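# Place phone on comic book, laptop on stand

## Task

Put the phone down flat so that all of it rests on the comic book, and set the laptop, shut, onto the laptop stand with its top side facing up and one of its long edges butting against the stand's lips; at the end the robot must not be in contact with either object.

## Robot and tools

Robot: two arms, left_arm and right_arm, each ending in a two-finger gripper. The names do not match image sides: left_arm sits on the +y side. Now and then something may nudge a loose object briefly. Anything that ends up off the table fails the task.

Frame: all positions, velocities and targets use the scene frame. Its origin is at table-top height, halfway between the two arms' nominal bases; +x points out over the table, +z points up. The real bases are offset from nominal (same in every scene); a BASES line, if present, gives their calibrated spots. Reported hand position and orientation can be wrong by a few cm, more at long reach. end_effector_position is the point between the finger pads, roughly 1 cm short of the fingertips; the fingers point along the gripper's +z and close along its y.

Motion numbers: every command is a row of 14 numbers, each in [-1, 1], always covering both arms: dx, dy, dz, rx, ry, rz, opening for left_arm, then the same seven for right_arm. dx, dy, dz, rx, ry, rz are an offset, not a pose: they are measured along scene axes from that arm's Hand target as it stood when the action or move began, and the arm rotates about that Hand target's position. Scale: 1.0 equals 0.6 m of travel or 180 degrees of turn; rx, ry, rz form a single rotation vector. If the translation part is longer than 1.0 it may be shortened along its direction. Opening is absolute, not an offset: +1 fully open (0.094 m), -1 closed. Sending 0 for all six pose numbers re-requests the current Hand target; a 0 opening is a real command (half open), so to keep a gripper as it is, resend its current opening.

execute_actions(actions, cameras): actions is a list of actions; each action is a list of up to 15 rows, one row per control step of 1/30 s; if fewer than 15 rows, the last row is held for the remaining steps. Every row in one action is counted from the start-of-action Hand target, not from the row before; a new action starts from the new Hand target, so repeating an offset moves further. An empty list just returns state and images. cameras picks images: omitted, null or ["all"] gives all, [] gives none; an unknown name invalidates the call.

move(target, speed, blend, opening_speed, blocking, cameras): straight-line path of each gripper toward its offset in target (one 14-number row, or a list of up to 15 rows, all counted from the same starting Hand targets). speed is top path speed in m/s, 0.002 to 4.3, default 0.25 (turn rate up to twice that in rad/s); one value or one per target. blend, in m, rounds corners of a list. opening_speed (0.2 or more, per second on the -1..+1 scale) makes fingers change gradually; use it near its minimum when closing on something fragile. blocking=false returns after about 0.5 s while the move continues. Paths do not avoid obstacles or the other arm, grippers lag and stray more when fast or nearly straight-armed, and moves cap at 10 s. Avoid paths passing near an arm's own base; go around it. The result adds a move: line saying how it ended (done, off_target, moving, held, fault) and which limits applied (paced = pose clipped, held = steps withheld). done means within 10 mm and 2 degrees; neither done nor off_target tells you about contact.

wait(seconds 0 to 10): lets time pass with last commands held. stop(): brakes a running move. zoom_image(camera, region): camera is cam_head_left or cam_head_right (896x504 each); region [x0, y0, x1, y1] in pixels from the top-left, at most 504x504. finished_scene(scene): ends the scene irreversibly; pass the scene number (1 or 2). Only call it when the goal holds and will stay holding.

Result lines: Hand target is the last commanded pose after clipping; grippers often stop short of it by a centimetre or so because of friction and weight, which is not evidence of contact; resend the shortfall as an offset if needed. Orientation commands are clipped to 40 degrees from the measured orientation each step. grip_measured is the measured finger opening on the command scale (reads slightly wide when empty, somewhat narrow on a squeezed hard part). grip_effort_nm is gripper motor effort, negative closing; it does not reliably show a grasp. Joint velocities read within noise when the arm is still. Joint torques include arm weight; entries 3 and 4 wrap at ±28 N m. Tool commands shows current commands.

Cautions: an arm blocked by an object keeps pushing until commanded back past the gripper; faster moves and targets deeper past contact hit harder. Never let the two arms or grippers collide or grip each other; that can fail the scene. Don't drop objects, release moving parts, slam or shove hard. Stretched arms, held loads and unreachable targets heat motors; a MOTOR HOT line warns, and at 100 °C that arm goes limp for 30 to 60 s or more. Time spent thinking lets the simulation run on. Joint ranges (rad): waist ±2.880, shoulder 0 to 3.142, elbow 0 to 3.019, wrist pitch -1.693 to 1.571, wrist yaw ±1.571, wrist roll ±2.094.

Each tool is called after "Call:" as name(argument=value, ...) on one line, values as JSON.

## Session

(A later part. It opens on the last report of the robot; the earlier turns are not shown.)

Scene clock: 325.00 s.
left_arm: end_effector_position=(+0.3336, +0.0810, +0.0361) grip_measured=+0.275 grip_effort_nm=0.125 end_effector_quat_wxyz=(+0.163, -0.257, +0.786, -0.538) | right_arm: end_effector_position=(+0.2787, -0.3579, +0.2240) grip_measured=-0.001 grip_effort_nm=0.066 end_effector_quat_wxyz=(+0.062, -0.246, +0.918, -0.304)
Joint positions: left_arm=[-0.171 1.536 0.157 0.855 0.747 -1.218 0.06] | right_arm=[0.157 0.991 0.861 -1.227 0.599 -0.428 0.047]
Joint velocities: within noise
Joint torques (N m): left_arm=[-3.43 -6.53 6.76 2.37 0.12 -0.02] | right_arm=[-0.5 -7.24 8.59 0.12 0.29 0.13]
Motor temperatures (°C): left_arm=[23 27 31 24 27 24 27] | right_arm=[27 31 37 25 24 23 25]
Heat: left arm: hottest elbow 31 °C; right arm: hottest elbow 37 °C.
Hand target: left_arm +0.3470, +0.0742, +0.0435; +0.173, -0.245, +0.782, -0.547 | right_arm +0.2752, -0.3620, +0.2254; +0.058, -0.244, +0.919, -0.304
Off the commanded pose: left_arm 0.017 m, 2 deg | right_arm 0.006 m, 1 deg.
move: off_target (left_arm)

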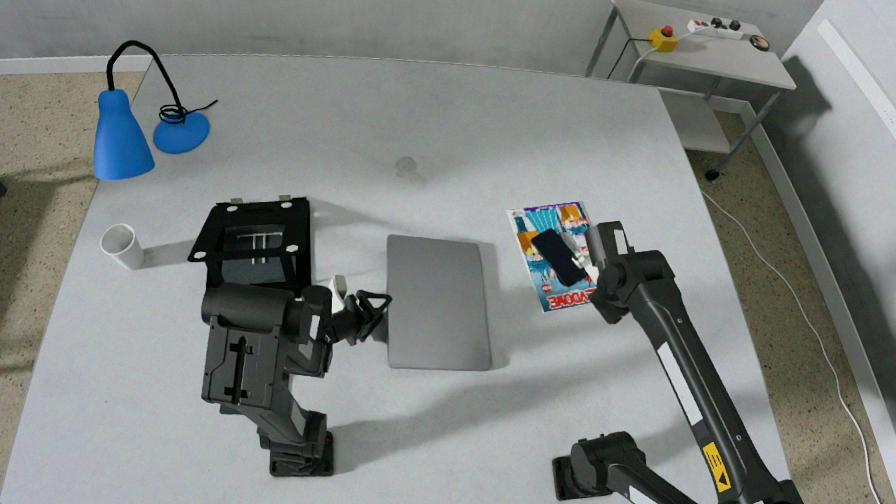

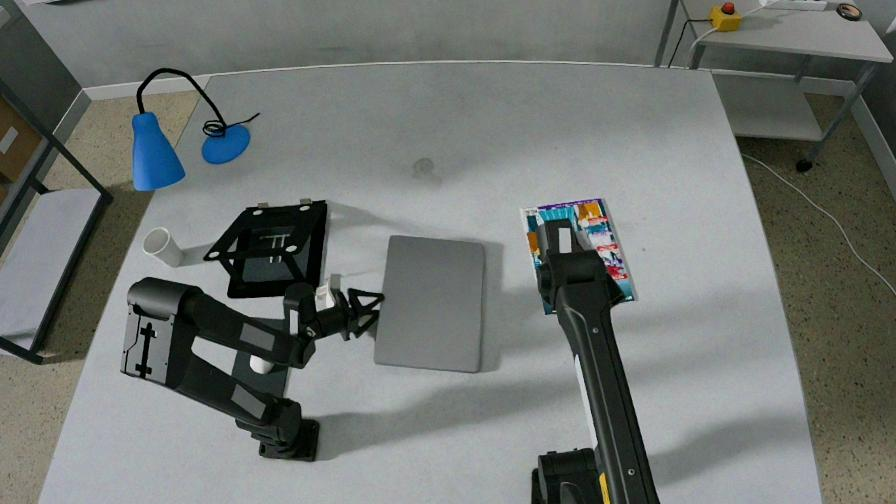

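Call:
move(target=[0.03,-0.042,0.004,0,0,0,0.277,0,0,0,0,0,0,0], speed=0.06)

Call:
zoom_image(camera="cam_head_right", region=[290, 250, 410, 370])

Call:
zoom_image(camera="cam_head_left", region=[310, 250, 430, 370])

Scene clock: 328.57 s.
left_arm: end_effector_position=(+0.3513, +0.0576, +0.0374) grip_measured=+0.275 grip_effort_nm=0.125 end_effector_quat_wxyz=(+0.163, -0.257, +0.787, -0.537) | right_arm: end_effector_position=(+0.2787, -0.3579, +0.2240) grip_measured=-0.001 grip_effort_nm=0.071 end_effector_quat_wxyz=(+0.062, -0.246, +0.918, -0.304)
Joint positions: left_arm=[-0.259 1.567 0.212 0.863 0.668 -1.271 0.06] | right_arm=[0.157 0.991 0.861 -1.227 0.599 -0.428 0.047]
Joint velocities: within noise
Joint torques (N m): left_arm=[-2.78 -8.18 7.19 2.37 0.06 -0.02] | right_arm=[-0.44 -7.24 8.61 0.12 0.29 0.13]
Motor temperatures (°C): left_arm=[23 27 31 24 27 24 27] | right_arm=[27 31 37 25 24 23 25]
Heat: left arm: hottest elbow 31 °C; right arm: hottest elbow 37 °C.
Hand target: left_arm +0.3649, +0.0489, +0.0459; +0.173, -0.245, +0.782, -0.547 | right_arm +0.2752, -0.3620, +0.2254; +0.058, -0.244, +0.919, -0.304
Off the commanded pose: left_arm 0.018 m, 2 deg | right_arm 0.006 m, 1 deg.
move: off_target (left_arm)

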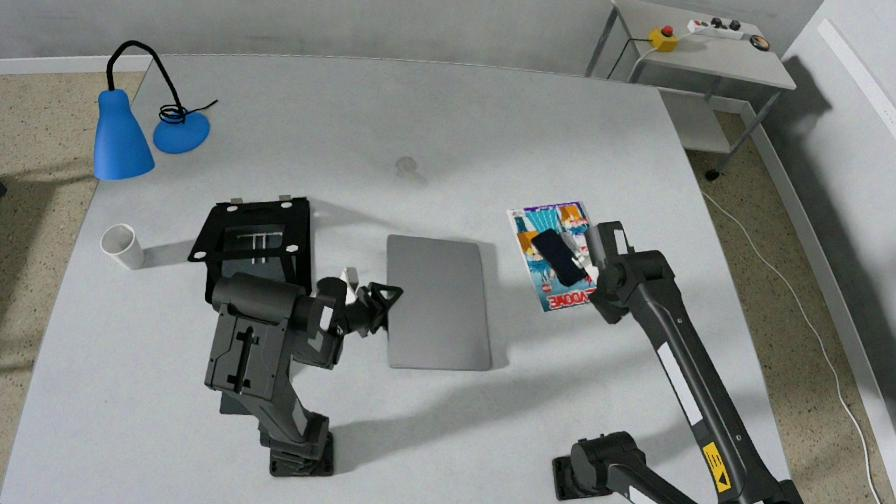

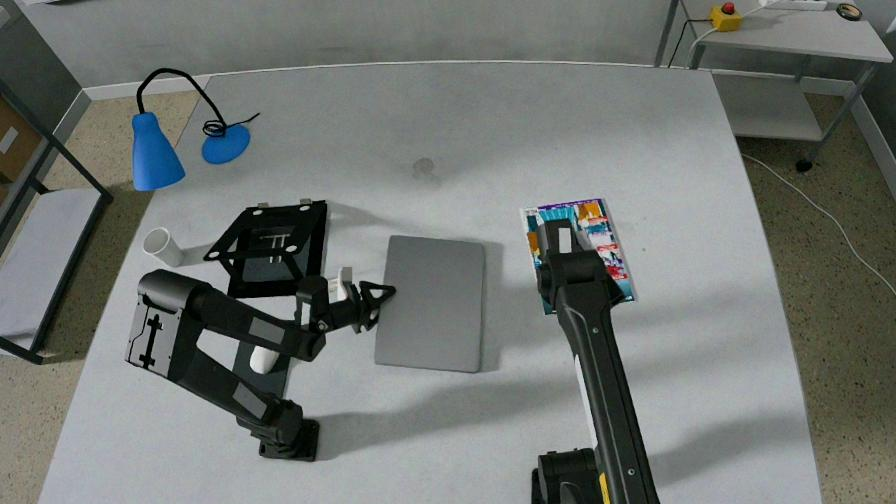

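Scaled by 4.200.

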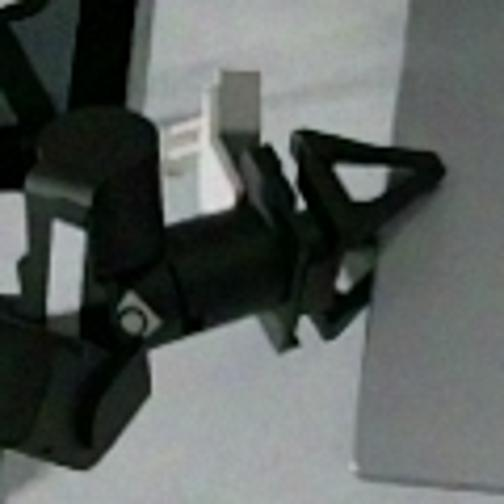

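Scaled by 4.200.

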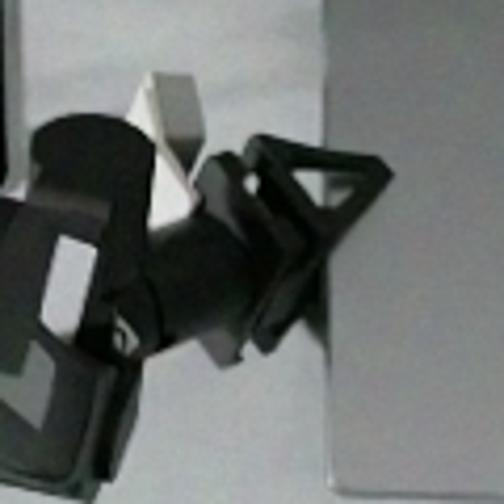

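Call:
move(target=[0,0,0,0,0,0,-0.85,0,0,0,0,0,0,0], opening_speed=0.35)

Call:
zoom_image(camera="cam_head_right", region=[290, 220, 500, 390])

Call:
zoom_image(camera="cam_head_left", region=[310, 220, 520, 390])

Scene clock: 334.63 s.
left_arm: end_effector_position=(+0.3551, +0.0554, +0.0441) grip_measured=-0.519 grip_effort_nm=-1.009 end_effector_quat_wxyz=(+0.186, -0.228, +0.788, -0.540) | right_arm: end_effector_position=(+0.2787, -0.3579, +0.2240) grip_measured=-0.001 grip_effort_nm=0.066 end_effector_quat_wxyz=(+0.062, -0.246, +0.918, -0.304)
Joint positions: left_arm=[-0.262 1.567 0.216 0.892 0.67 -1.224 0.023] | right_arm=[0.157 0.991 0.861 -1.227 0.599 -0.428 0.047]
Joint velocities: within noise
Joint torques (N m): left_arm=[-2.9 -7.3 6.97 1.37 -0.08 -0.47] | right_arm=[-0.32 -7.18 8.61 0.12 0.29 0.12]
Motor temperatures (°C): left_arm=[23 27 31 24 27 24 27] | right_arm=[27 31 37 25 24 23 25]
Heat: left arm: hottest elbow 31 °C; right arm: hottest elbow 37 °C.
Hand target: left_arm +0.3648, +0.0489, +0.0459; +0.173, -0.245, +0.782, -0.547 | right_arm +0.2752, -0.3620, +0.2254; +0.058, -0.244, +0.919, -0.304
Off the commanded pose: left_arm 0.012 m, 3 deg | right_arm 0.006 m, 1 deg.
move: off_target (left_arm)

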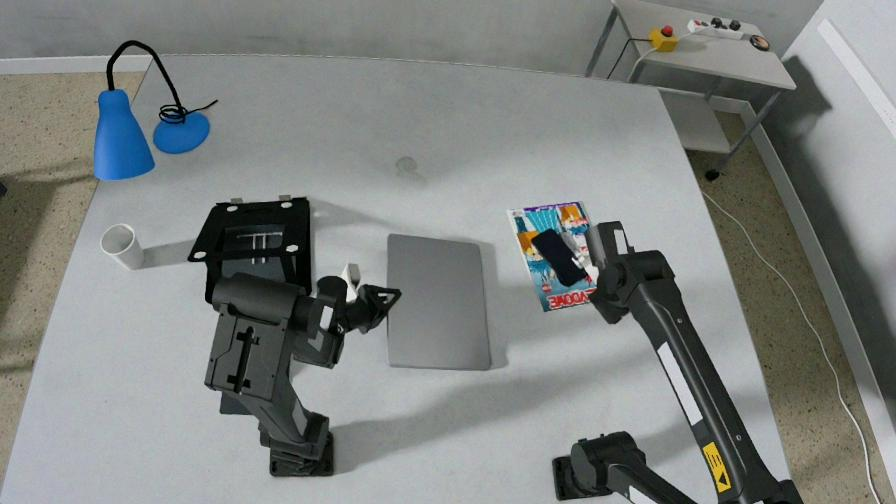

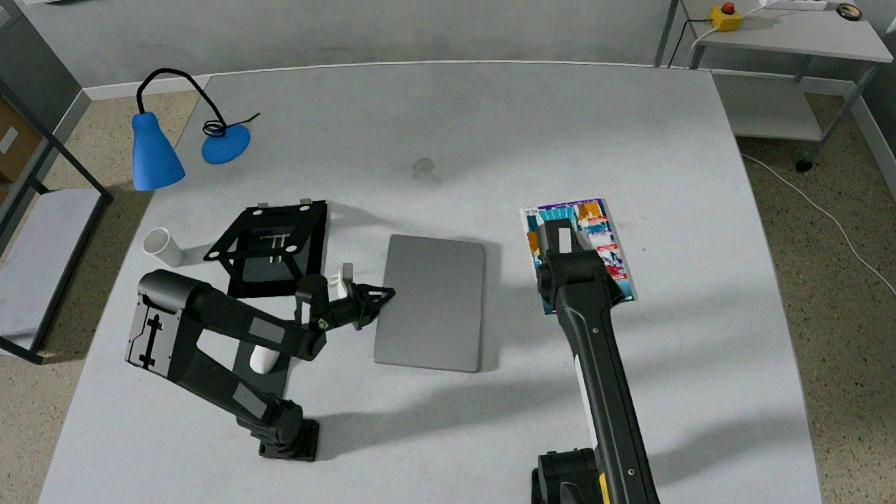

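Scaled by 2.400.

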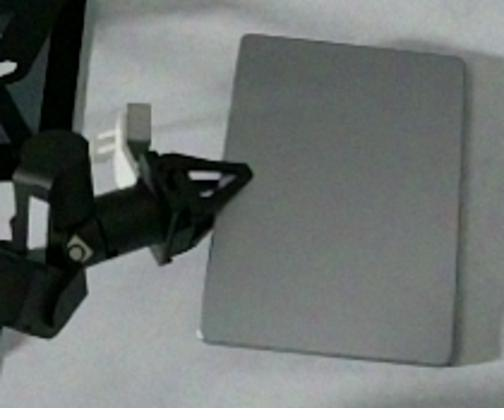

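Scaled by 2.400.

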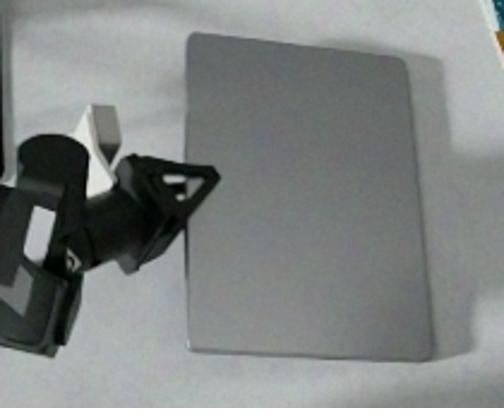

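Call:
move(target=[0,-0.025,0.13,0,0,0,-0.9,0,0,0,0,0,0,0], speed=0.08)

Call:
zoom_image(camera="cam_head_right", region=[290, 200, 520, 390])

Call:
zoom_image(camera="cam_head_left", region=[310, 200, 540, 390])

Scene clock: 340.30 s.
left_arm: end_effector_position=(+0.3389, +0.0465, +0.0896) grip_measured=-0.580 grip_effort_nm=-1.009 end_effector_quat_wxyz=(+0.170, -0.235, +0.802, -0.522) | right_arm: end_effector_position=(+0.2787, -0.3579, +0.2240) grip_measured=-0.001 grip_effort_nm=0.066 end_effector_quat_wxyz=(+0.062, -0.246, +0.918, -0.304)
Joint positions: left_arm=[-0.32 1.195 0.233 0.453 0.615 -1.23 0.02] | right_arm=[0.157 0.991 0.861 -1.227 0.599 -0.428 0.047]
Joint velocities: within noise
Joint torques (N m): left_arm=[-2.26 -8.53 13.97 1.22 0.29 -0.69] | right_arm=[-0.38 -7.24 8.58 0.13 0.28 0.13]
Motor temperatures (°C): left_arm=[23 27 31 24 27 24 27] | right_arm=[27 31 37 25 24 23 25]
Heat: left arm: hottest elbow 31 °C; right arm: hottest elbow 37 °C.
Hand target: left_arm +0.3649, +0.0340, +0.1239; +0.173, -0.245, +0.782, -0.547 | right_arm +0.2752, -0.3620, +0.2254; +0.058, -0.244, +0.919, -0.304
Off the commanded pose: left_arm 0.045 m, 4 deg | right_arm 0.006 m, 1 deg.
move: off_target (left_arm)

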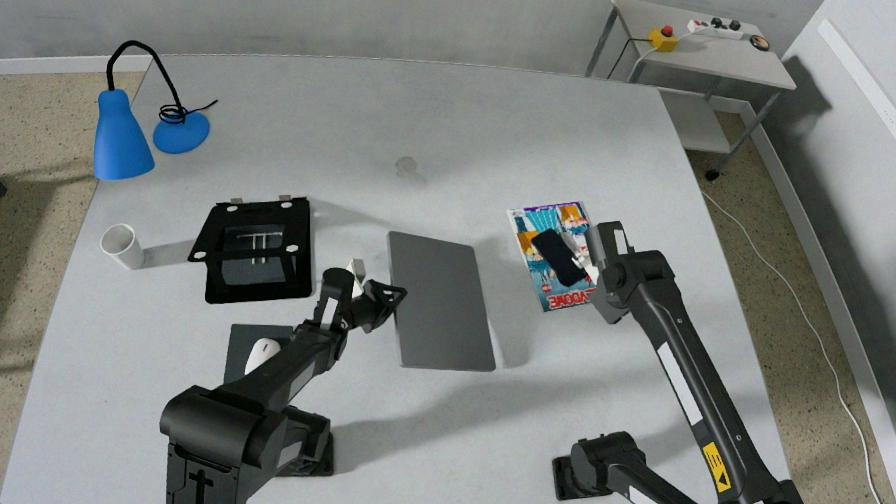

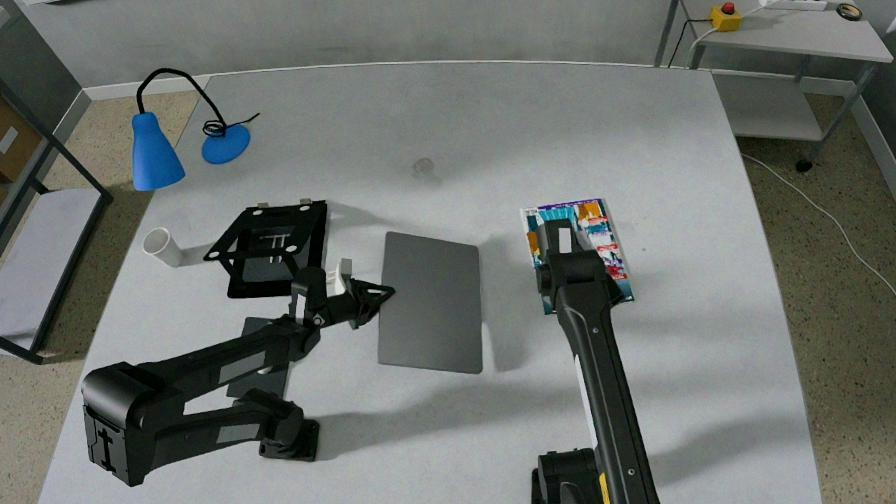

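Scaled by 2.191.

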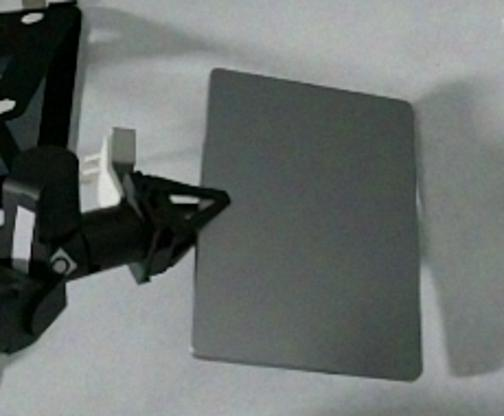

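Scaled by 2.191.

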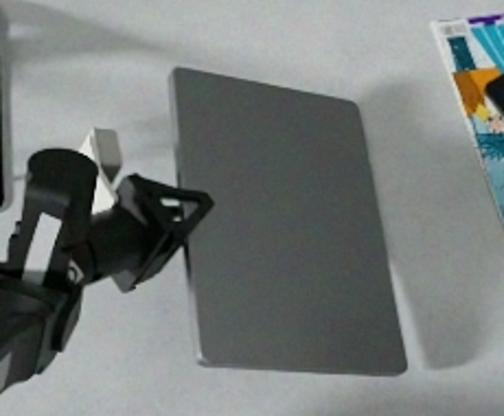

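Call:
move(target=[0,0.01,0.34,0.182,0.128,0,-0.9,0,0,0,0,0,0,0], speed=0.12)

Call:
zoom_image(camera="cam_head_right", region=[290, 200, 520, 390])

Call:
zoom_image(camera="cam_head_left", region=[310, 200, 540, 390])

Scene clock: 349.10 s.
left_arm: end_effector_position=(+0.3310, +0.0658, +0.2347) grip_measured=-0.635 grip_effort_nm=-1.009 end_effector_quat_wxyz=(+0.014, -0.303, +0.937, -0.173) | right_arm: end_effector_position=(+0.2787, -0.3579, +0.2240) grip_measured=-0.001 grip_effort_nm=0.071 end_effector_quat_wxyz=(+0.062, -0.246, +0.918, -0.304)
Joint positions: left_arm=[-0.443 1.083 1.007 -1.239 0.239 -1.07 0.017] | right_arm=[0.157 0.991 0.861 -1.227 0.599 -0.428 0.047]
Joint velocities: within noise
Joint torques (N m): left_arm=[-2.02 -11.05 26.04 0.73 0.97 -0.21] | right_arm=[-0.44 -7.18 8.59 0.14 0.28 0.14]
Motor temperatures (°C): left_arm=[23 27 33 24 27 24 27] | right_arm=[27 31 37 25 24 23 25]
Heat: left arm: hottest elbow 33 °C; right arm: hottest elbow 37 °C.
Hand target: left_arm +0.3650, +0.0400, +0.3277; +0.077, -0.290, +0.922, -0.247 | right_arm +0.2752, -0.3620, +0.2254; +0.058, -0.244, +0.919, -0.304
Off the commanded pose: left_arm 0.102 m, 11 deg | right_arm 0.006 m, 1 deg.
move: off_target (left_arm)

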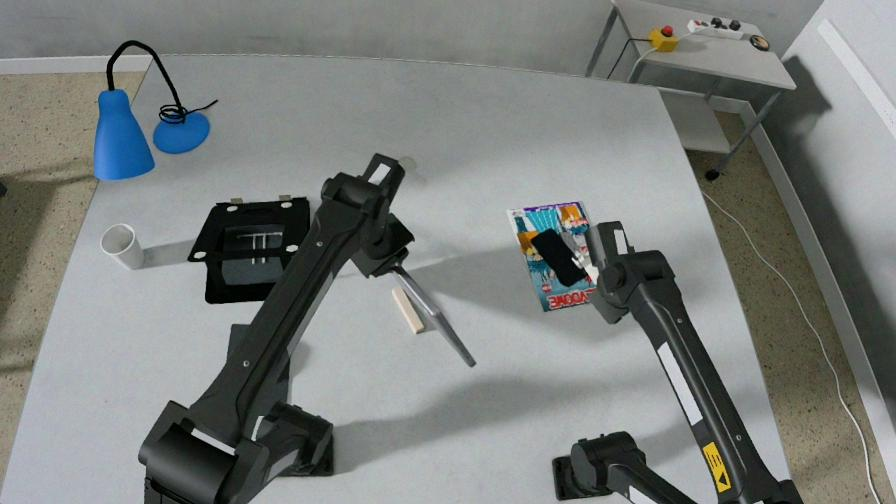

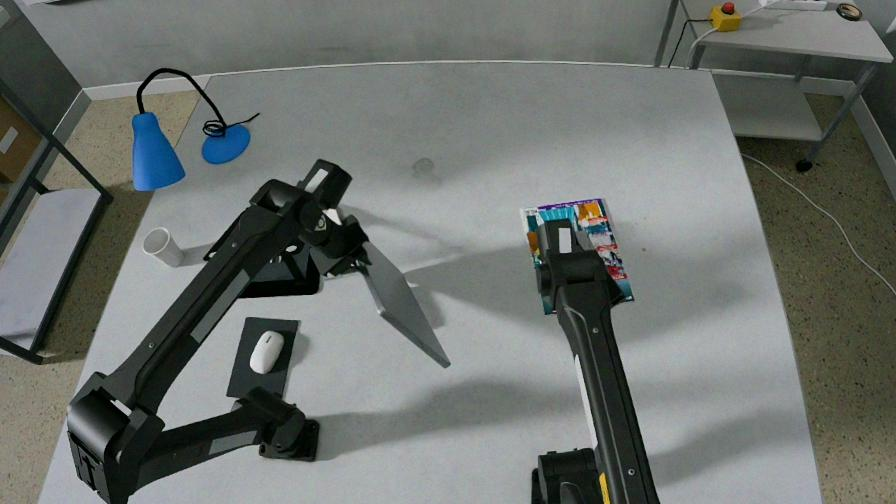

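Scaled by 2.191.

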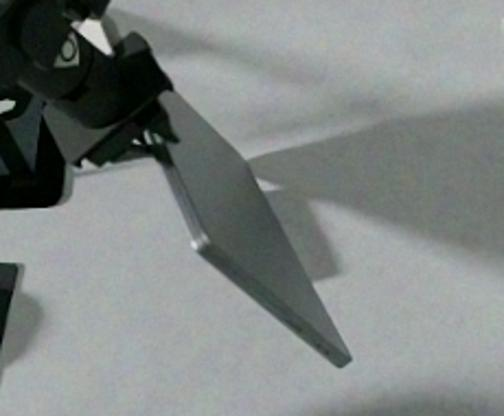

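Scaled by 2.191.

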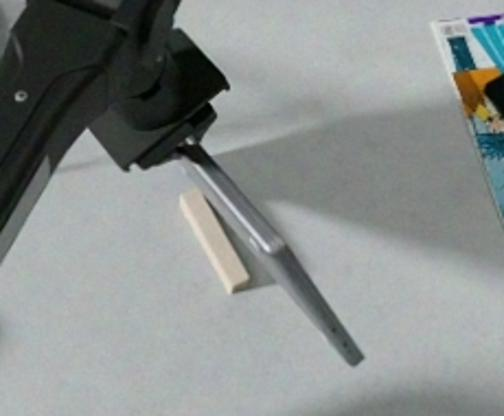

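Call:
move(target=[-0.08,0.03,0.12,0,0,0,-0.95,0,0,0,0,0,0,0], speed=0.12)

Call:
zoom_image(camera="cam_head_right", region=[250, 150, 520, 390])

Call:
zoom_image(camera="cam_head_left", region=[270, 150, 540, 390])

Scene clock: 359.77 s.
left_arm: end_effector_position=(+0.2960, +0.0792, +0.3018) grip_measured=-0.635 grip_effort_nm=-1.009 end_effector_quat_wxyz=(+0.006, -0.308, +0.937, -0.164) | right_arm: end_effector_position=(+0.2787, -0.3579, +0.2240) grip_measured=-0.001 grip_effort_nm=0.066 end_effector_quat_wxyz=(+0.062, -0.246, +0.918, -0.304)
Joint positions: left_arm=[-0.452 0.999 1.132 -1.468 0.233 -1.086 0.017] | right_arm=[0.157 0.991 0.861 -1.227 0.599 -0.428 0.047]
Joint velocities: within noise
Joint torques (N m): left_arm=[-3.37 -10.4 26.95 1.02 1.02 -0.11] | right_arm=[-0.44 -7.24 8.61 0.12 0.28 0.13]
Motor temperatures (°C): left_arm=[23 27 37 24 28 24 28] | right_arm=[27 31 37 25 24 23 25]
Heat: left arm: hottest elbow 37 °C; right arm: hottest elbow 37 °C.
Hand target: left_arm +0.3169, +0.0580, +0.3998; +0.077, -0.289, +0.922, -0.247 | right_arm +0.2752, -0.3620, +0.2254; +0.058, -0.244, +0.919, -0.304
Off the commanded pose: left_arm 0.102 m, 13 deg | right_arm 0.006 m, 1 deg.
move: off_target (left_arm)

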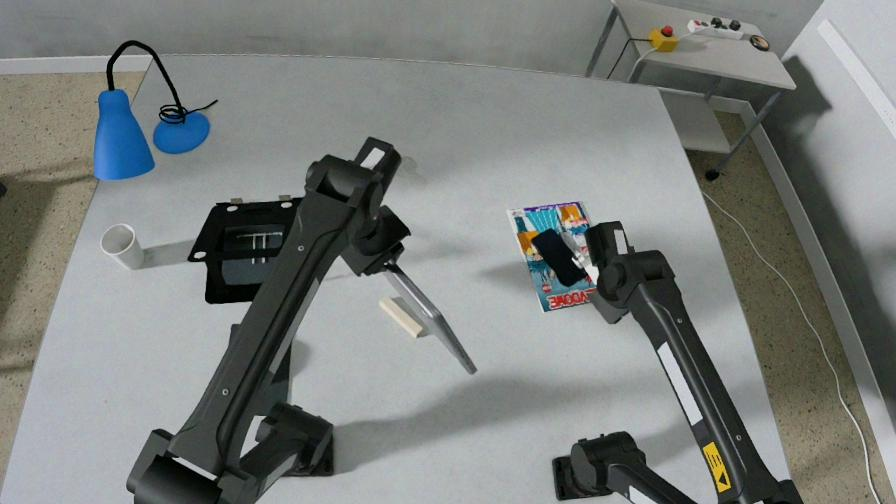

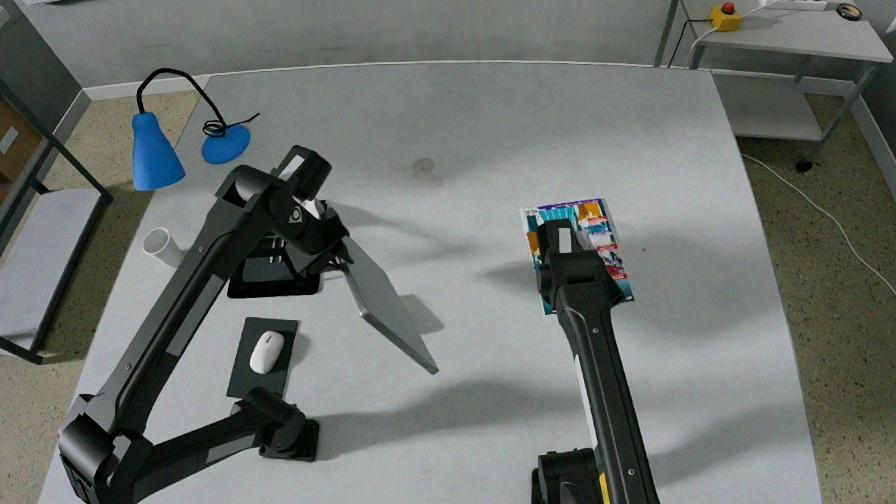

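Scaled by 1.867.

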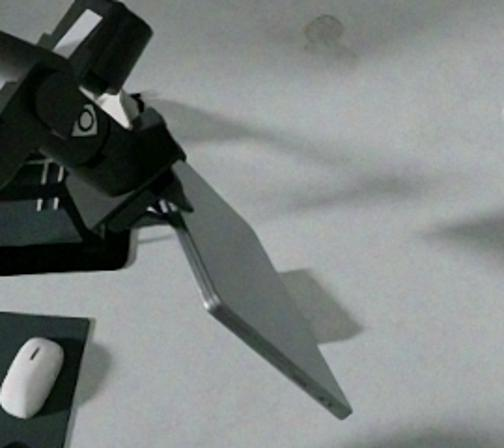

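Scaled by 1.867.

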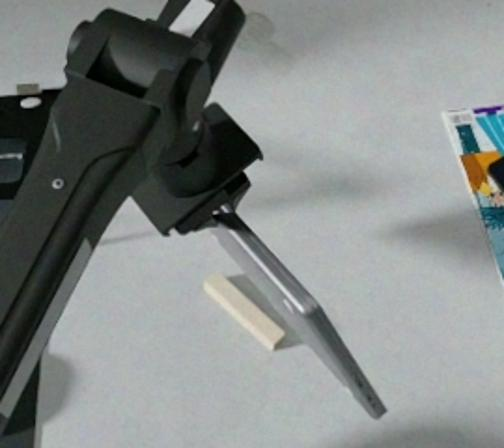

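Call:
move(target=[[-0.02,0.0,0.10,0,0,0.06,-0.95,0,0,0,0,0,0,0],[0.0,0.32,0.11,0,0,0.25,-0.95,0,0,0,0,0,0,0],[0.08,0.587,0.12,0,0,0.5,-0.95,0,0,0,0,0,0,0]], speed=0.2, blend=0.05)

Call:
zoom_image(camera="cam_head_right", region=[130, 110, 450, 370])

Call:
zoom_image(camera="cam_head_left", region=[130, 110, 450, 370])

Scene clock: 379.27 s.
left_arm: end_effector_position=(+0.3428, +0.3958, +0.3673) grip_measured=-0.635 grip_effort_nm=-1.009 end_effector_quat_wxyz=(-0.124, +0.870, -0.476, +0.039) | right_arm: end_effector_position=(+0.2787, -0.3579, +0.2240) grip_measured=-0.001 grip_effort_nm=0.066 end_effector_quat_wxyz=(+0.062, -0.246, +0.918, -0.304)
Joint positions: left_arm=[0.385 1.126 1.4 -1.6 -0.089 -1.715 0.017] | right_arm=[0.157 0.991 0.861 -1.227 0.599 -0.428 0.047]
Joint velocities: within noise
Joint torques (N m): left_arm=[-0.62 -12.51 27.21 2.09 -0.18 -0.12] | right_arm=[-0.38 -7.24 8.58 0.13 0.28 0.13]
Motor temperatures (°C): left_arm=[23 27 47 24 28 24 28] | right_arm=[27 31 37 25 24 23 25]
Heat: left arm: hottest elbow 47 °C; right arm: hottest elbow 37 °C.
Hand target: left_arm +0.3649, +0.4103, +0.4718; -0.229, +0.856, -0.447, +0.120 | right_arm +0.2752, -0.3620, +0.2254; +0.058, -0.244, +0.919, -0.304
Off the commanded pose: left_arm 0.108 m, 16 deg | right_arm 0.006 m, 1 deg.
move: off_target (left_arm); blend cut to 0.048 m at target 1

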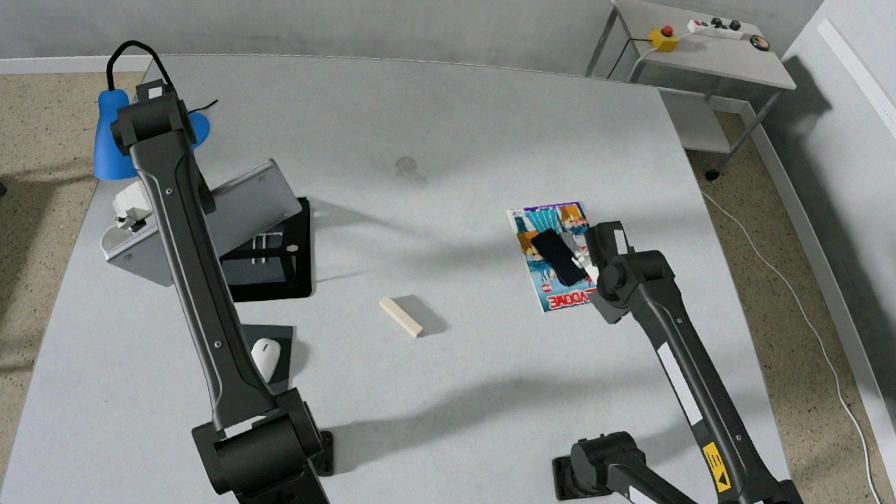

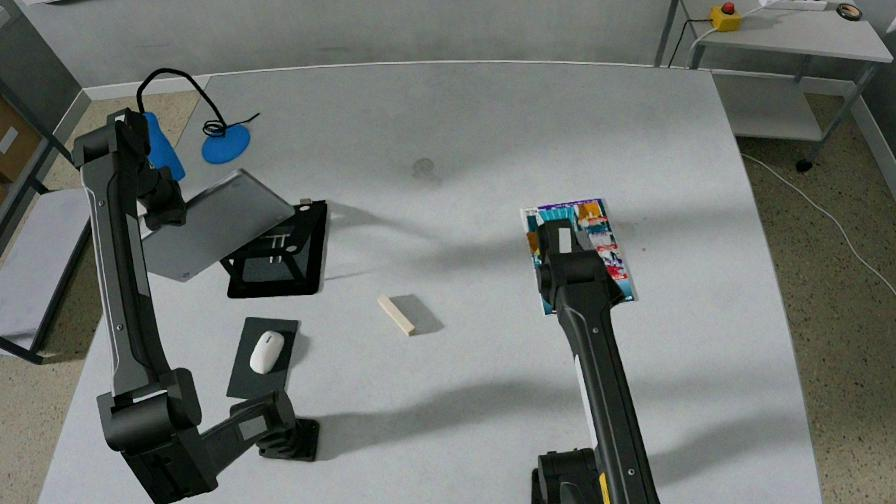

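Scaled by 1.575.

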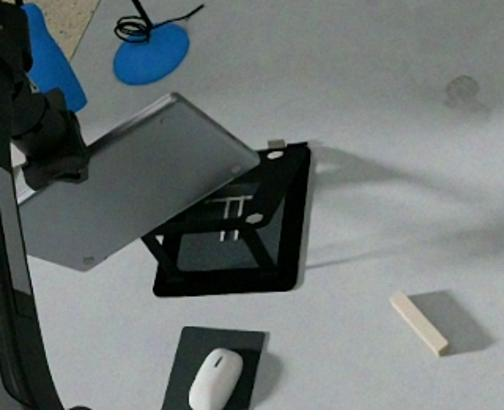

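Scaled by 1.575.

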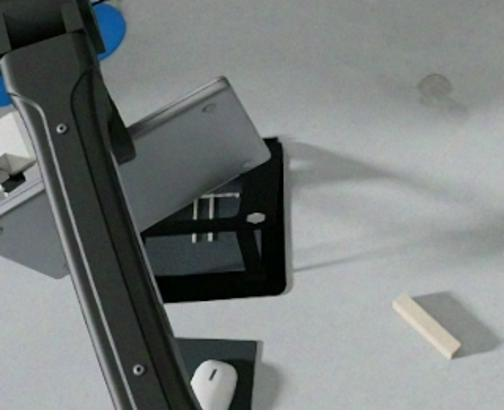

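Call:
move(target=[0,0,0,0,0,0,-0.95,0,0,0,0,0,0,0], cameras=[])

Call:
move(target=[0.178,0.058,-0.112,0.012,-0.083,-0.139,-0.95,0,0,0,0,0,0,0], speed=0.2)

Call:
zoom_image(camera="cam_head_right", region=[130, 110, 400, 330])

Call:
zoom_image(camera="cam_head_left", region=[130, 110, 400, 330])

Scene clock: 390.97 s.
left_arm: end_effector_position=(+0.3428, +0.3959, +0.3673) grip_measured=-0.635 grip_effort_nm=-1.004 end_effector_quat_wxyz=(-0.124, +0.870, -0.476, +0.039) | right_arm: end_effector_position=(+0.2787, -0.3579, +0.2240) grip_measured=-0.001 grip_effort_nm=0.066 end_effector_quat_wxyz=(+0.062, -0.246, +0.918, -0.304)
Joint positions: left_arm=[0.385 1.126 1.4 -1.6 -0.089 -1.716 0.017] | right_arm=[0.157 0.991 0.861 -1.227 0.599 -0.428 0.047]
Joint velocities: within noise
Joint torques (N m): left_arm=[-0.67 -12.45 27.1 2.32 -0.16 -0.11] | right_arm=[-0.32 -7.24 8.61 0.1 0.28 0.13]
Motor temperatures (°C): left_arm=[23 28 48 24 28 24 28] | right_arm=[27 31 37 25 24 23 25]
Heat: left arm: hottest elbow 48 °C; right arm: hottest elbow 37 °C.
Hand target: left_arm +0.3649, +0.4103, +0.4718; -0.229, +0.856, -0.447, +0.120 | right_arm +0.2752, -0.3620, +0.2254; +0.058, -0.244, +0.919, -0.304
Off the commanded pose: left_arm 0.108 m, 16 deg | right_arm 0.006 m, 1 deg.
move: off_target (left_arm)
No camera images: "cameras" was empty.

Scene clock: 393.03 s.
left_arm: end_effector_position=(+0.4619, +0.4378, +0.3260) grip_measured=-0.635 grip_effort_nm=-1.009 end_effector_quat_wxyz=(-0.179, +0.744, -0.606, +0.219) | right_arm: end_effector_position=(+0.2787, -0.3579, +0.2240) grip_measured=-0.001 grip_effort_nm=0.071 end_effector_quat_wxyz=(+0.062, -0.246, +0.918, -0.304)
Joint positions: left_arm=[0.495 1.265 1.325 -1.12 0.273 -1.323 0.017] | right_arm=[0.157 0.991 0.861 -1.227 0.599 -0.428 0.047]
Joint velocities: within noise
Joint torques (N m): left_arm=[-0.44 -17.55 16.8 3.78 1.3 -0.08] | right_arm=[-0.44 -7.18 8.59 0.13 0.28 0.13]
Motor temperatures (°C): left_arm=[23 28 48 24 28 24 28] | right_arm=[27 31 37 25 24 23 25]
Heat: left arm: hottest elbow 48 °C; right arm: hottest elbow 37 °C.
Hand target: left_arm +0.4717, +0.4449, +0.4047; -0.269, +0.712, -0.590, +0.268 | right_arm +0.2752, -0.3620, +0.2254; +0.058, -0.244, +0.919, -0.304
Off the commanded pose: left_arm 0.080 m, 12 deg | right_arm 0.006 m, 1 deg.
move: off_target (left_arm)

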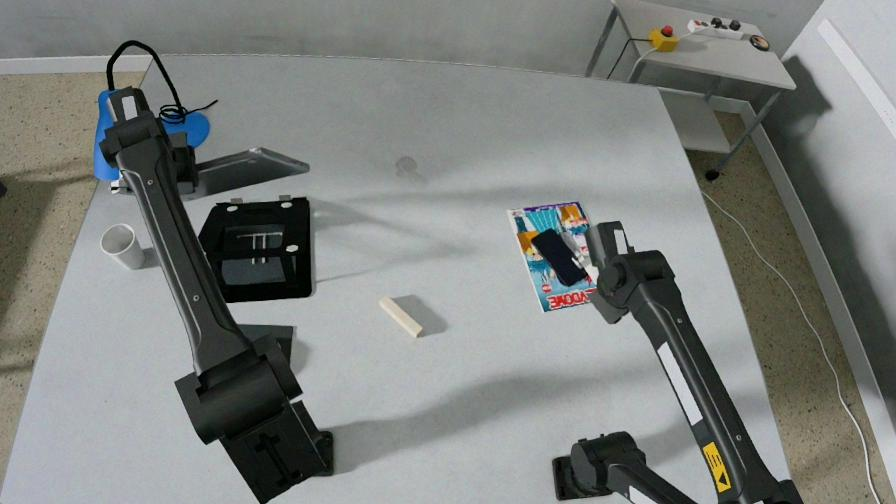

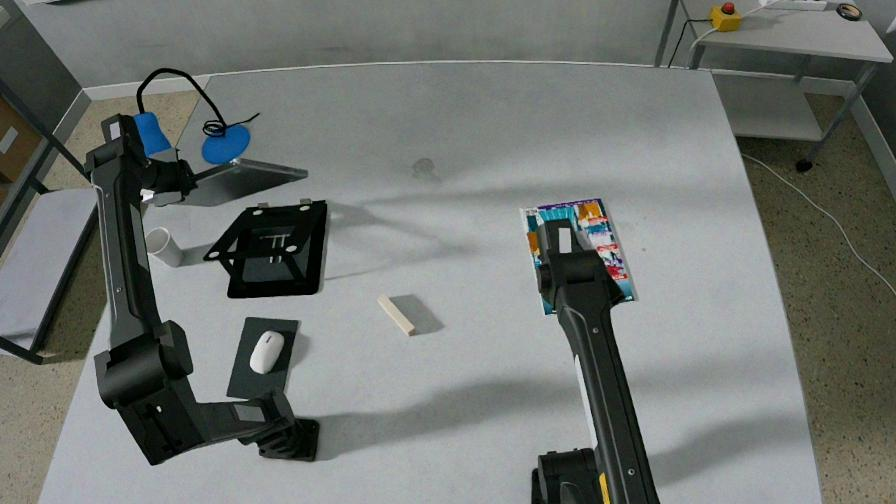

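Scaled by 1.867.

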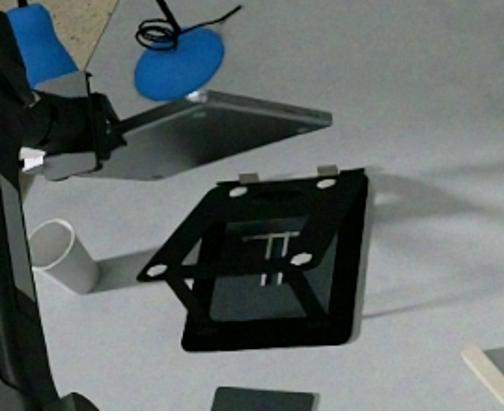

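Scaled by 1.867.

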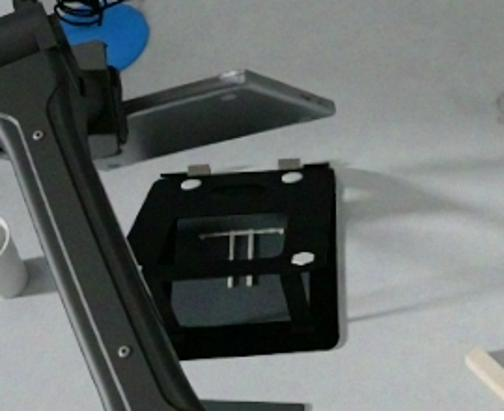

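Call:
move(target=[0.005,0.018,-0.2,0.01,-0.072,-0.044,-0.95,0,0,0,0,0,0,0], speed=0.15)

Call:
zoom_image(camera="cam_head_right", region=[130, 110, 400, 330])

Call:
zoom_image(camera="cam_head_left", region=[130, 110, 400, 330])

Scene clock: 403.67 s.
left_arm: end_effector_position=(+0.4564, +0.4430, +0.2012) grip_measured=-0.636 grip_effort_nm=-1.004 end_effector_quat_wxyz=(-0.237, +0.673, -0.626, +0.316) | right_arm: end_effector_position=(+0.2787, -0.3579, +0.2240) grip_measured=-0.001 grip_effort_nm=0.066 end_effector_quat_wxyz=(+0.062, -0.246, +0.918, -0.304)
Joint positions: left_arm=[0.588 1.247 0.89 -0.545 0.501 -1.203 0.017] | right_arm=[0.157 0.991 0.861 -1.227 0.599 -0.428 0.047]
Joint velocities: within noise
Joint torques (N m): left_arm=[-0.38 -17.73 15.84 4.25 1.79 -0.23] | right_arm=[-0.38 -7.18 8.59 0.13 0.28 0.12]
Motor temperatures (°C): left_arm=[23 28 49 24 29 24 28] | right_arm=[27 31 37 25 24 23 25]
Heat: left arm: hottest elbow 49 °C; right arm: hottest elbow 37 °C.
Hand target: left_arm +0.4747, +0.4558, +0.2845; -0.326, +0.631, -0.608, +0.355 | right_arm +0.2752, -0.3620, +0.2254; +0.058, -0.244, +0.919, -0.304
Off the commanded pose: left_arm 0.086 m, 12 deg | right_arm 0.006 m, 1 deg.
move: off_target (left_arm)

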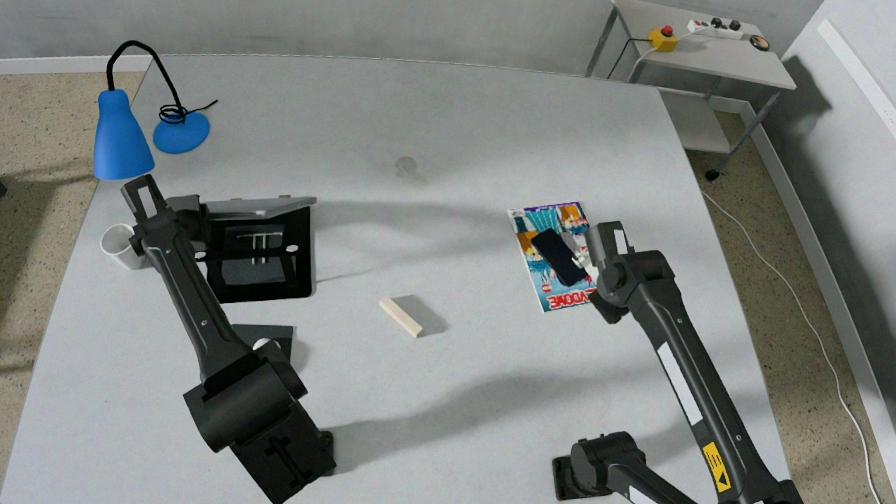

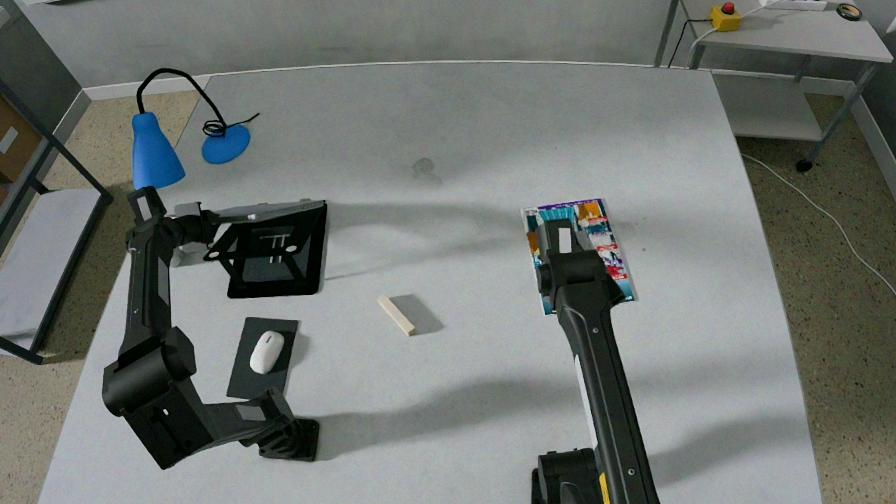

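Scaled by 1.867.

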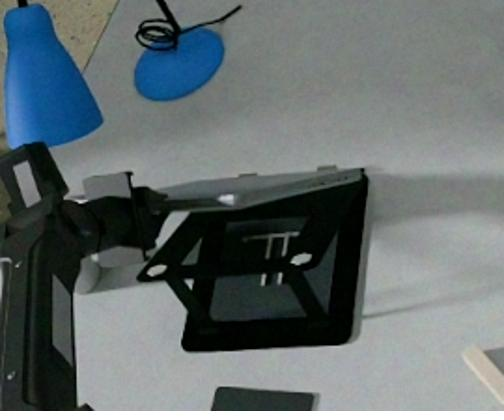

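Scaled by 1.867.

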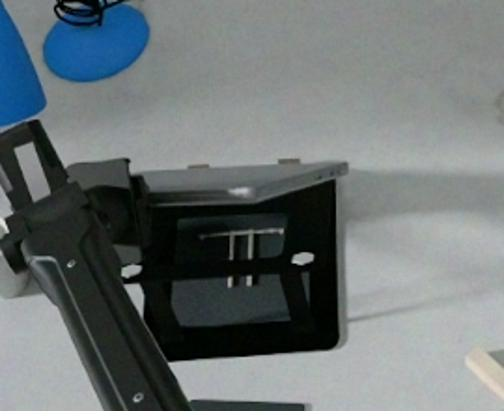

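Call:
move(target=[0.025,-0.042,-0.06,0,0,0,-0.95,0,0,0,0,0,0,0], speed=0.1)

Call:
zoom_image(camera="cam_head_right", region=[150, 150, 370, 320])

Call:
zoom_image(camera="cam_head_left", region=[150, 150, 370, 320])

Scene clock: 410.70 s.
left_arm: end_effector_position=(+0.4645, +0.4315, +0.1838) grip_measured=-0.636 grip_effort_nm=-1.009 end_effector_quat_wxyz=(-0.261, +0.667, -0.622, +0.315) | right_arm: end_effector_position=(+0.2787, -0.3579, +0.2240) grip_measured=-0.001 grip_effort_nm=0.071 end_effector_quat_wxyz=(+0.062, -0.246, +0.918, -0.304)
Joint positions: left_arm=[0.544 1.247 0.82 -0.407 0.456 -1.248 0.017] | right_arm=[0.157 0.991 0.861 -1.227 0.599 -0.428 0.047]
Joint velocities: within noise
Joint torques (N m): left_arm=[-3.19 -15.33 14.52 4.21 1.26 -0.32] | right_arm=[-0.44 -7.18 8.64 0.12 0.28 0.13]
Motor temperatures (°C): left_arm=[23 29 48 24 30 24 28] | right_arm=[27 31 38 25 24 23 25]
Heat: left arm: hottest elbow 48 °C; right arm: hottest elbow 38 °C.
Hand target: left_arm +0.4897, +0.4306, +0.2486; -0.326, +0.631, -0.608, +0.355 | right_arm +0.2752, -0.3620, +0.2254; +0.058, -0.244, +0.919, -0.304
Off the commanded pose: left_arm 0.069 m, 10 deg | right_arm 0.006 m, 1 deg.
move: off_target (left_arm)

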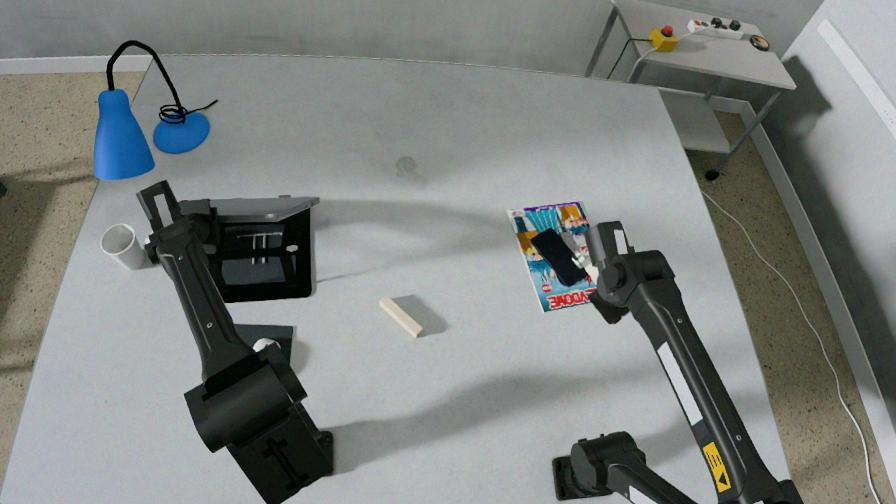

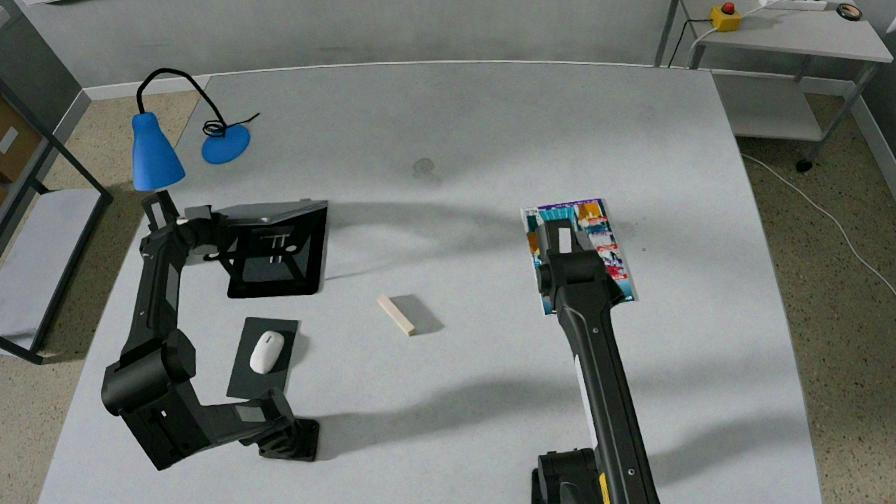

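Scaled by 2.291.

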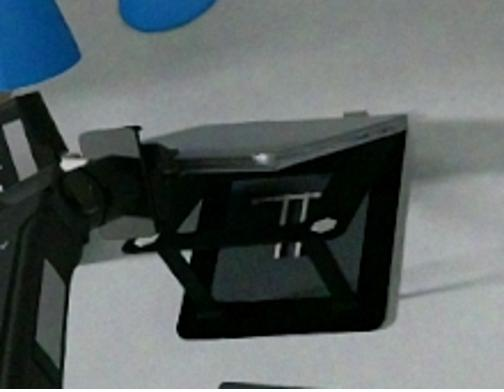

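Scaled by 2.291.

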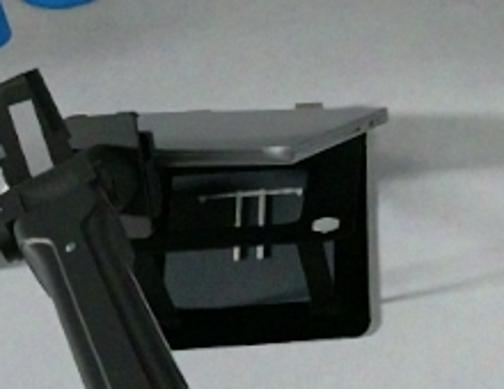

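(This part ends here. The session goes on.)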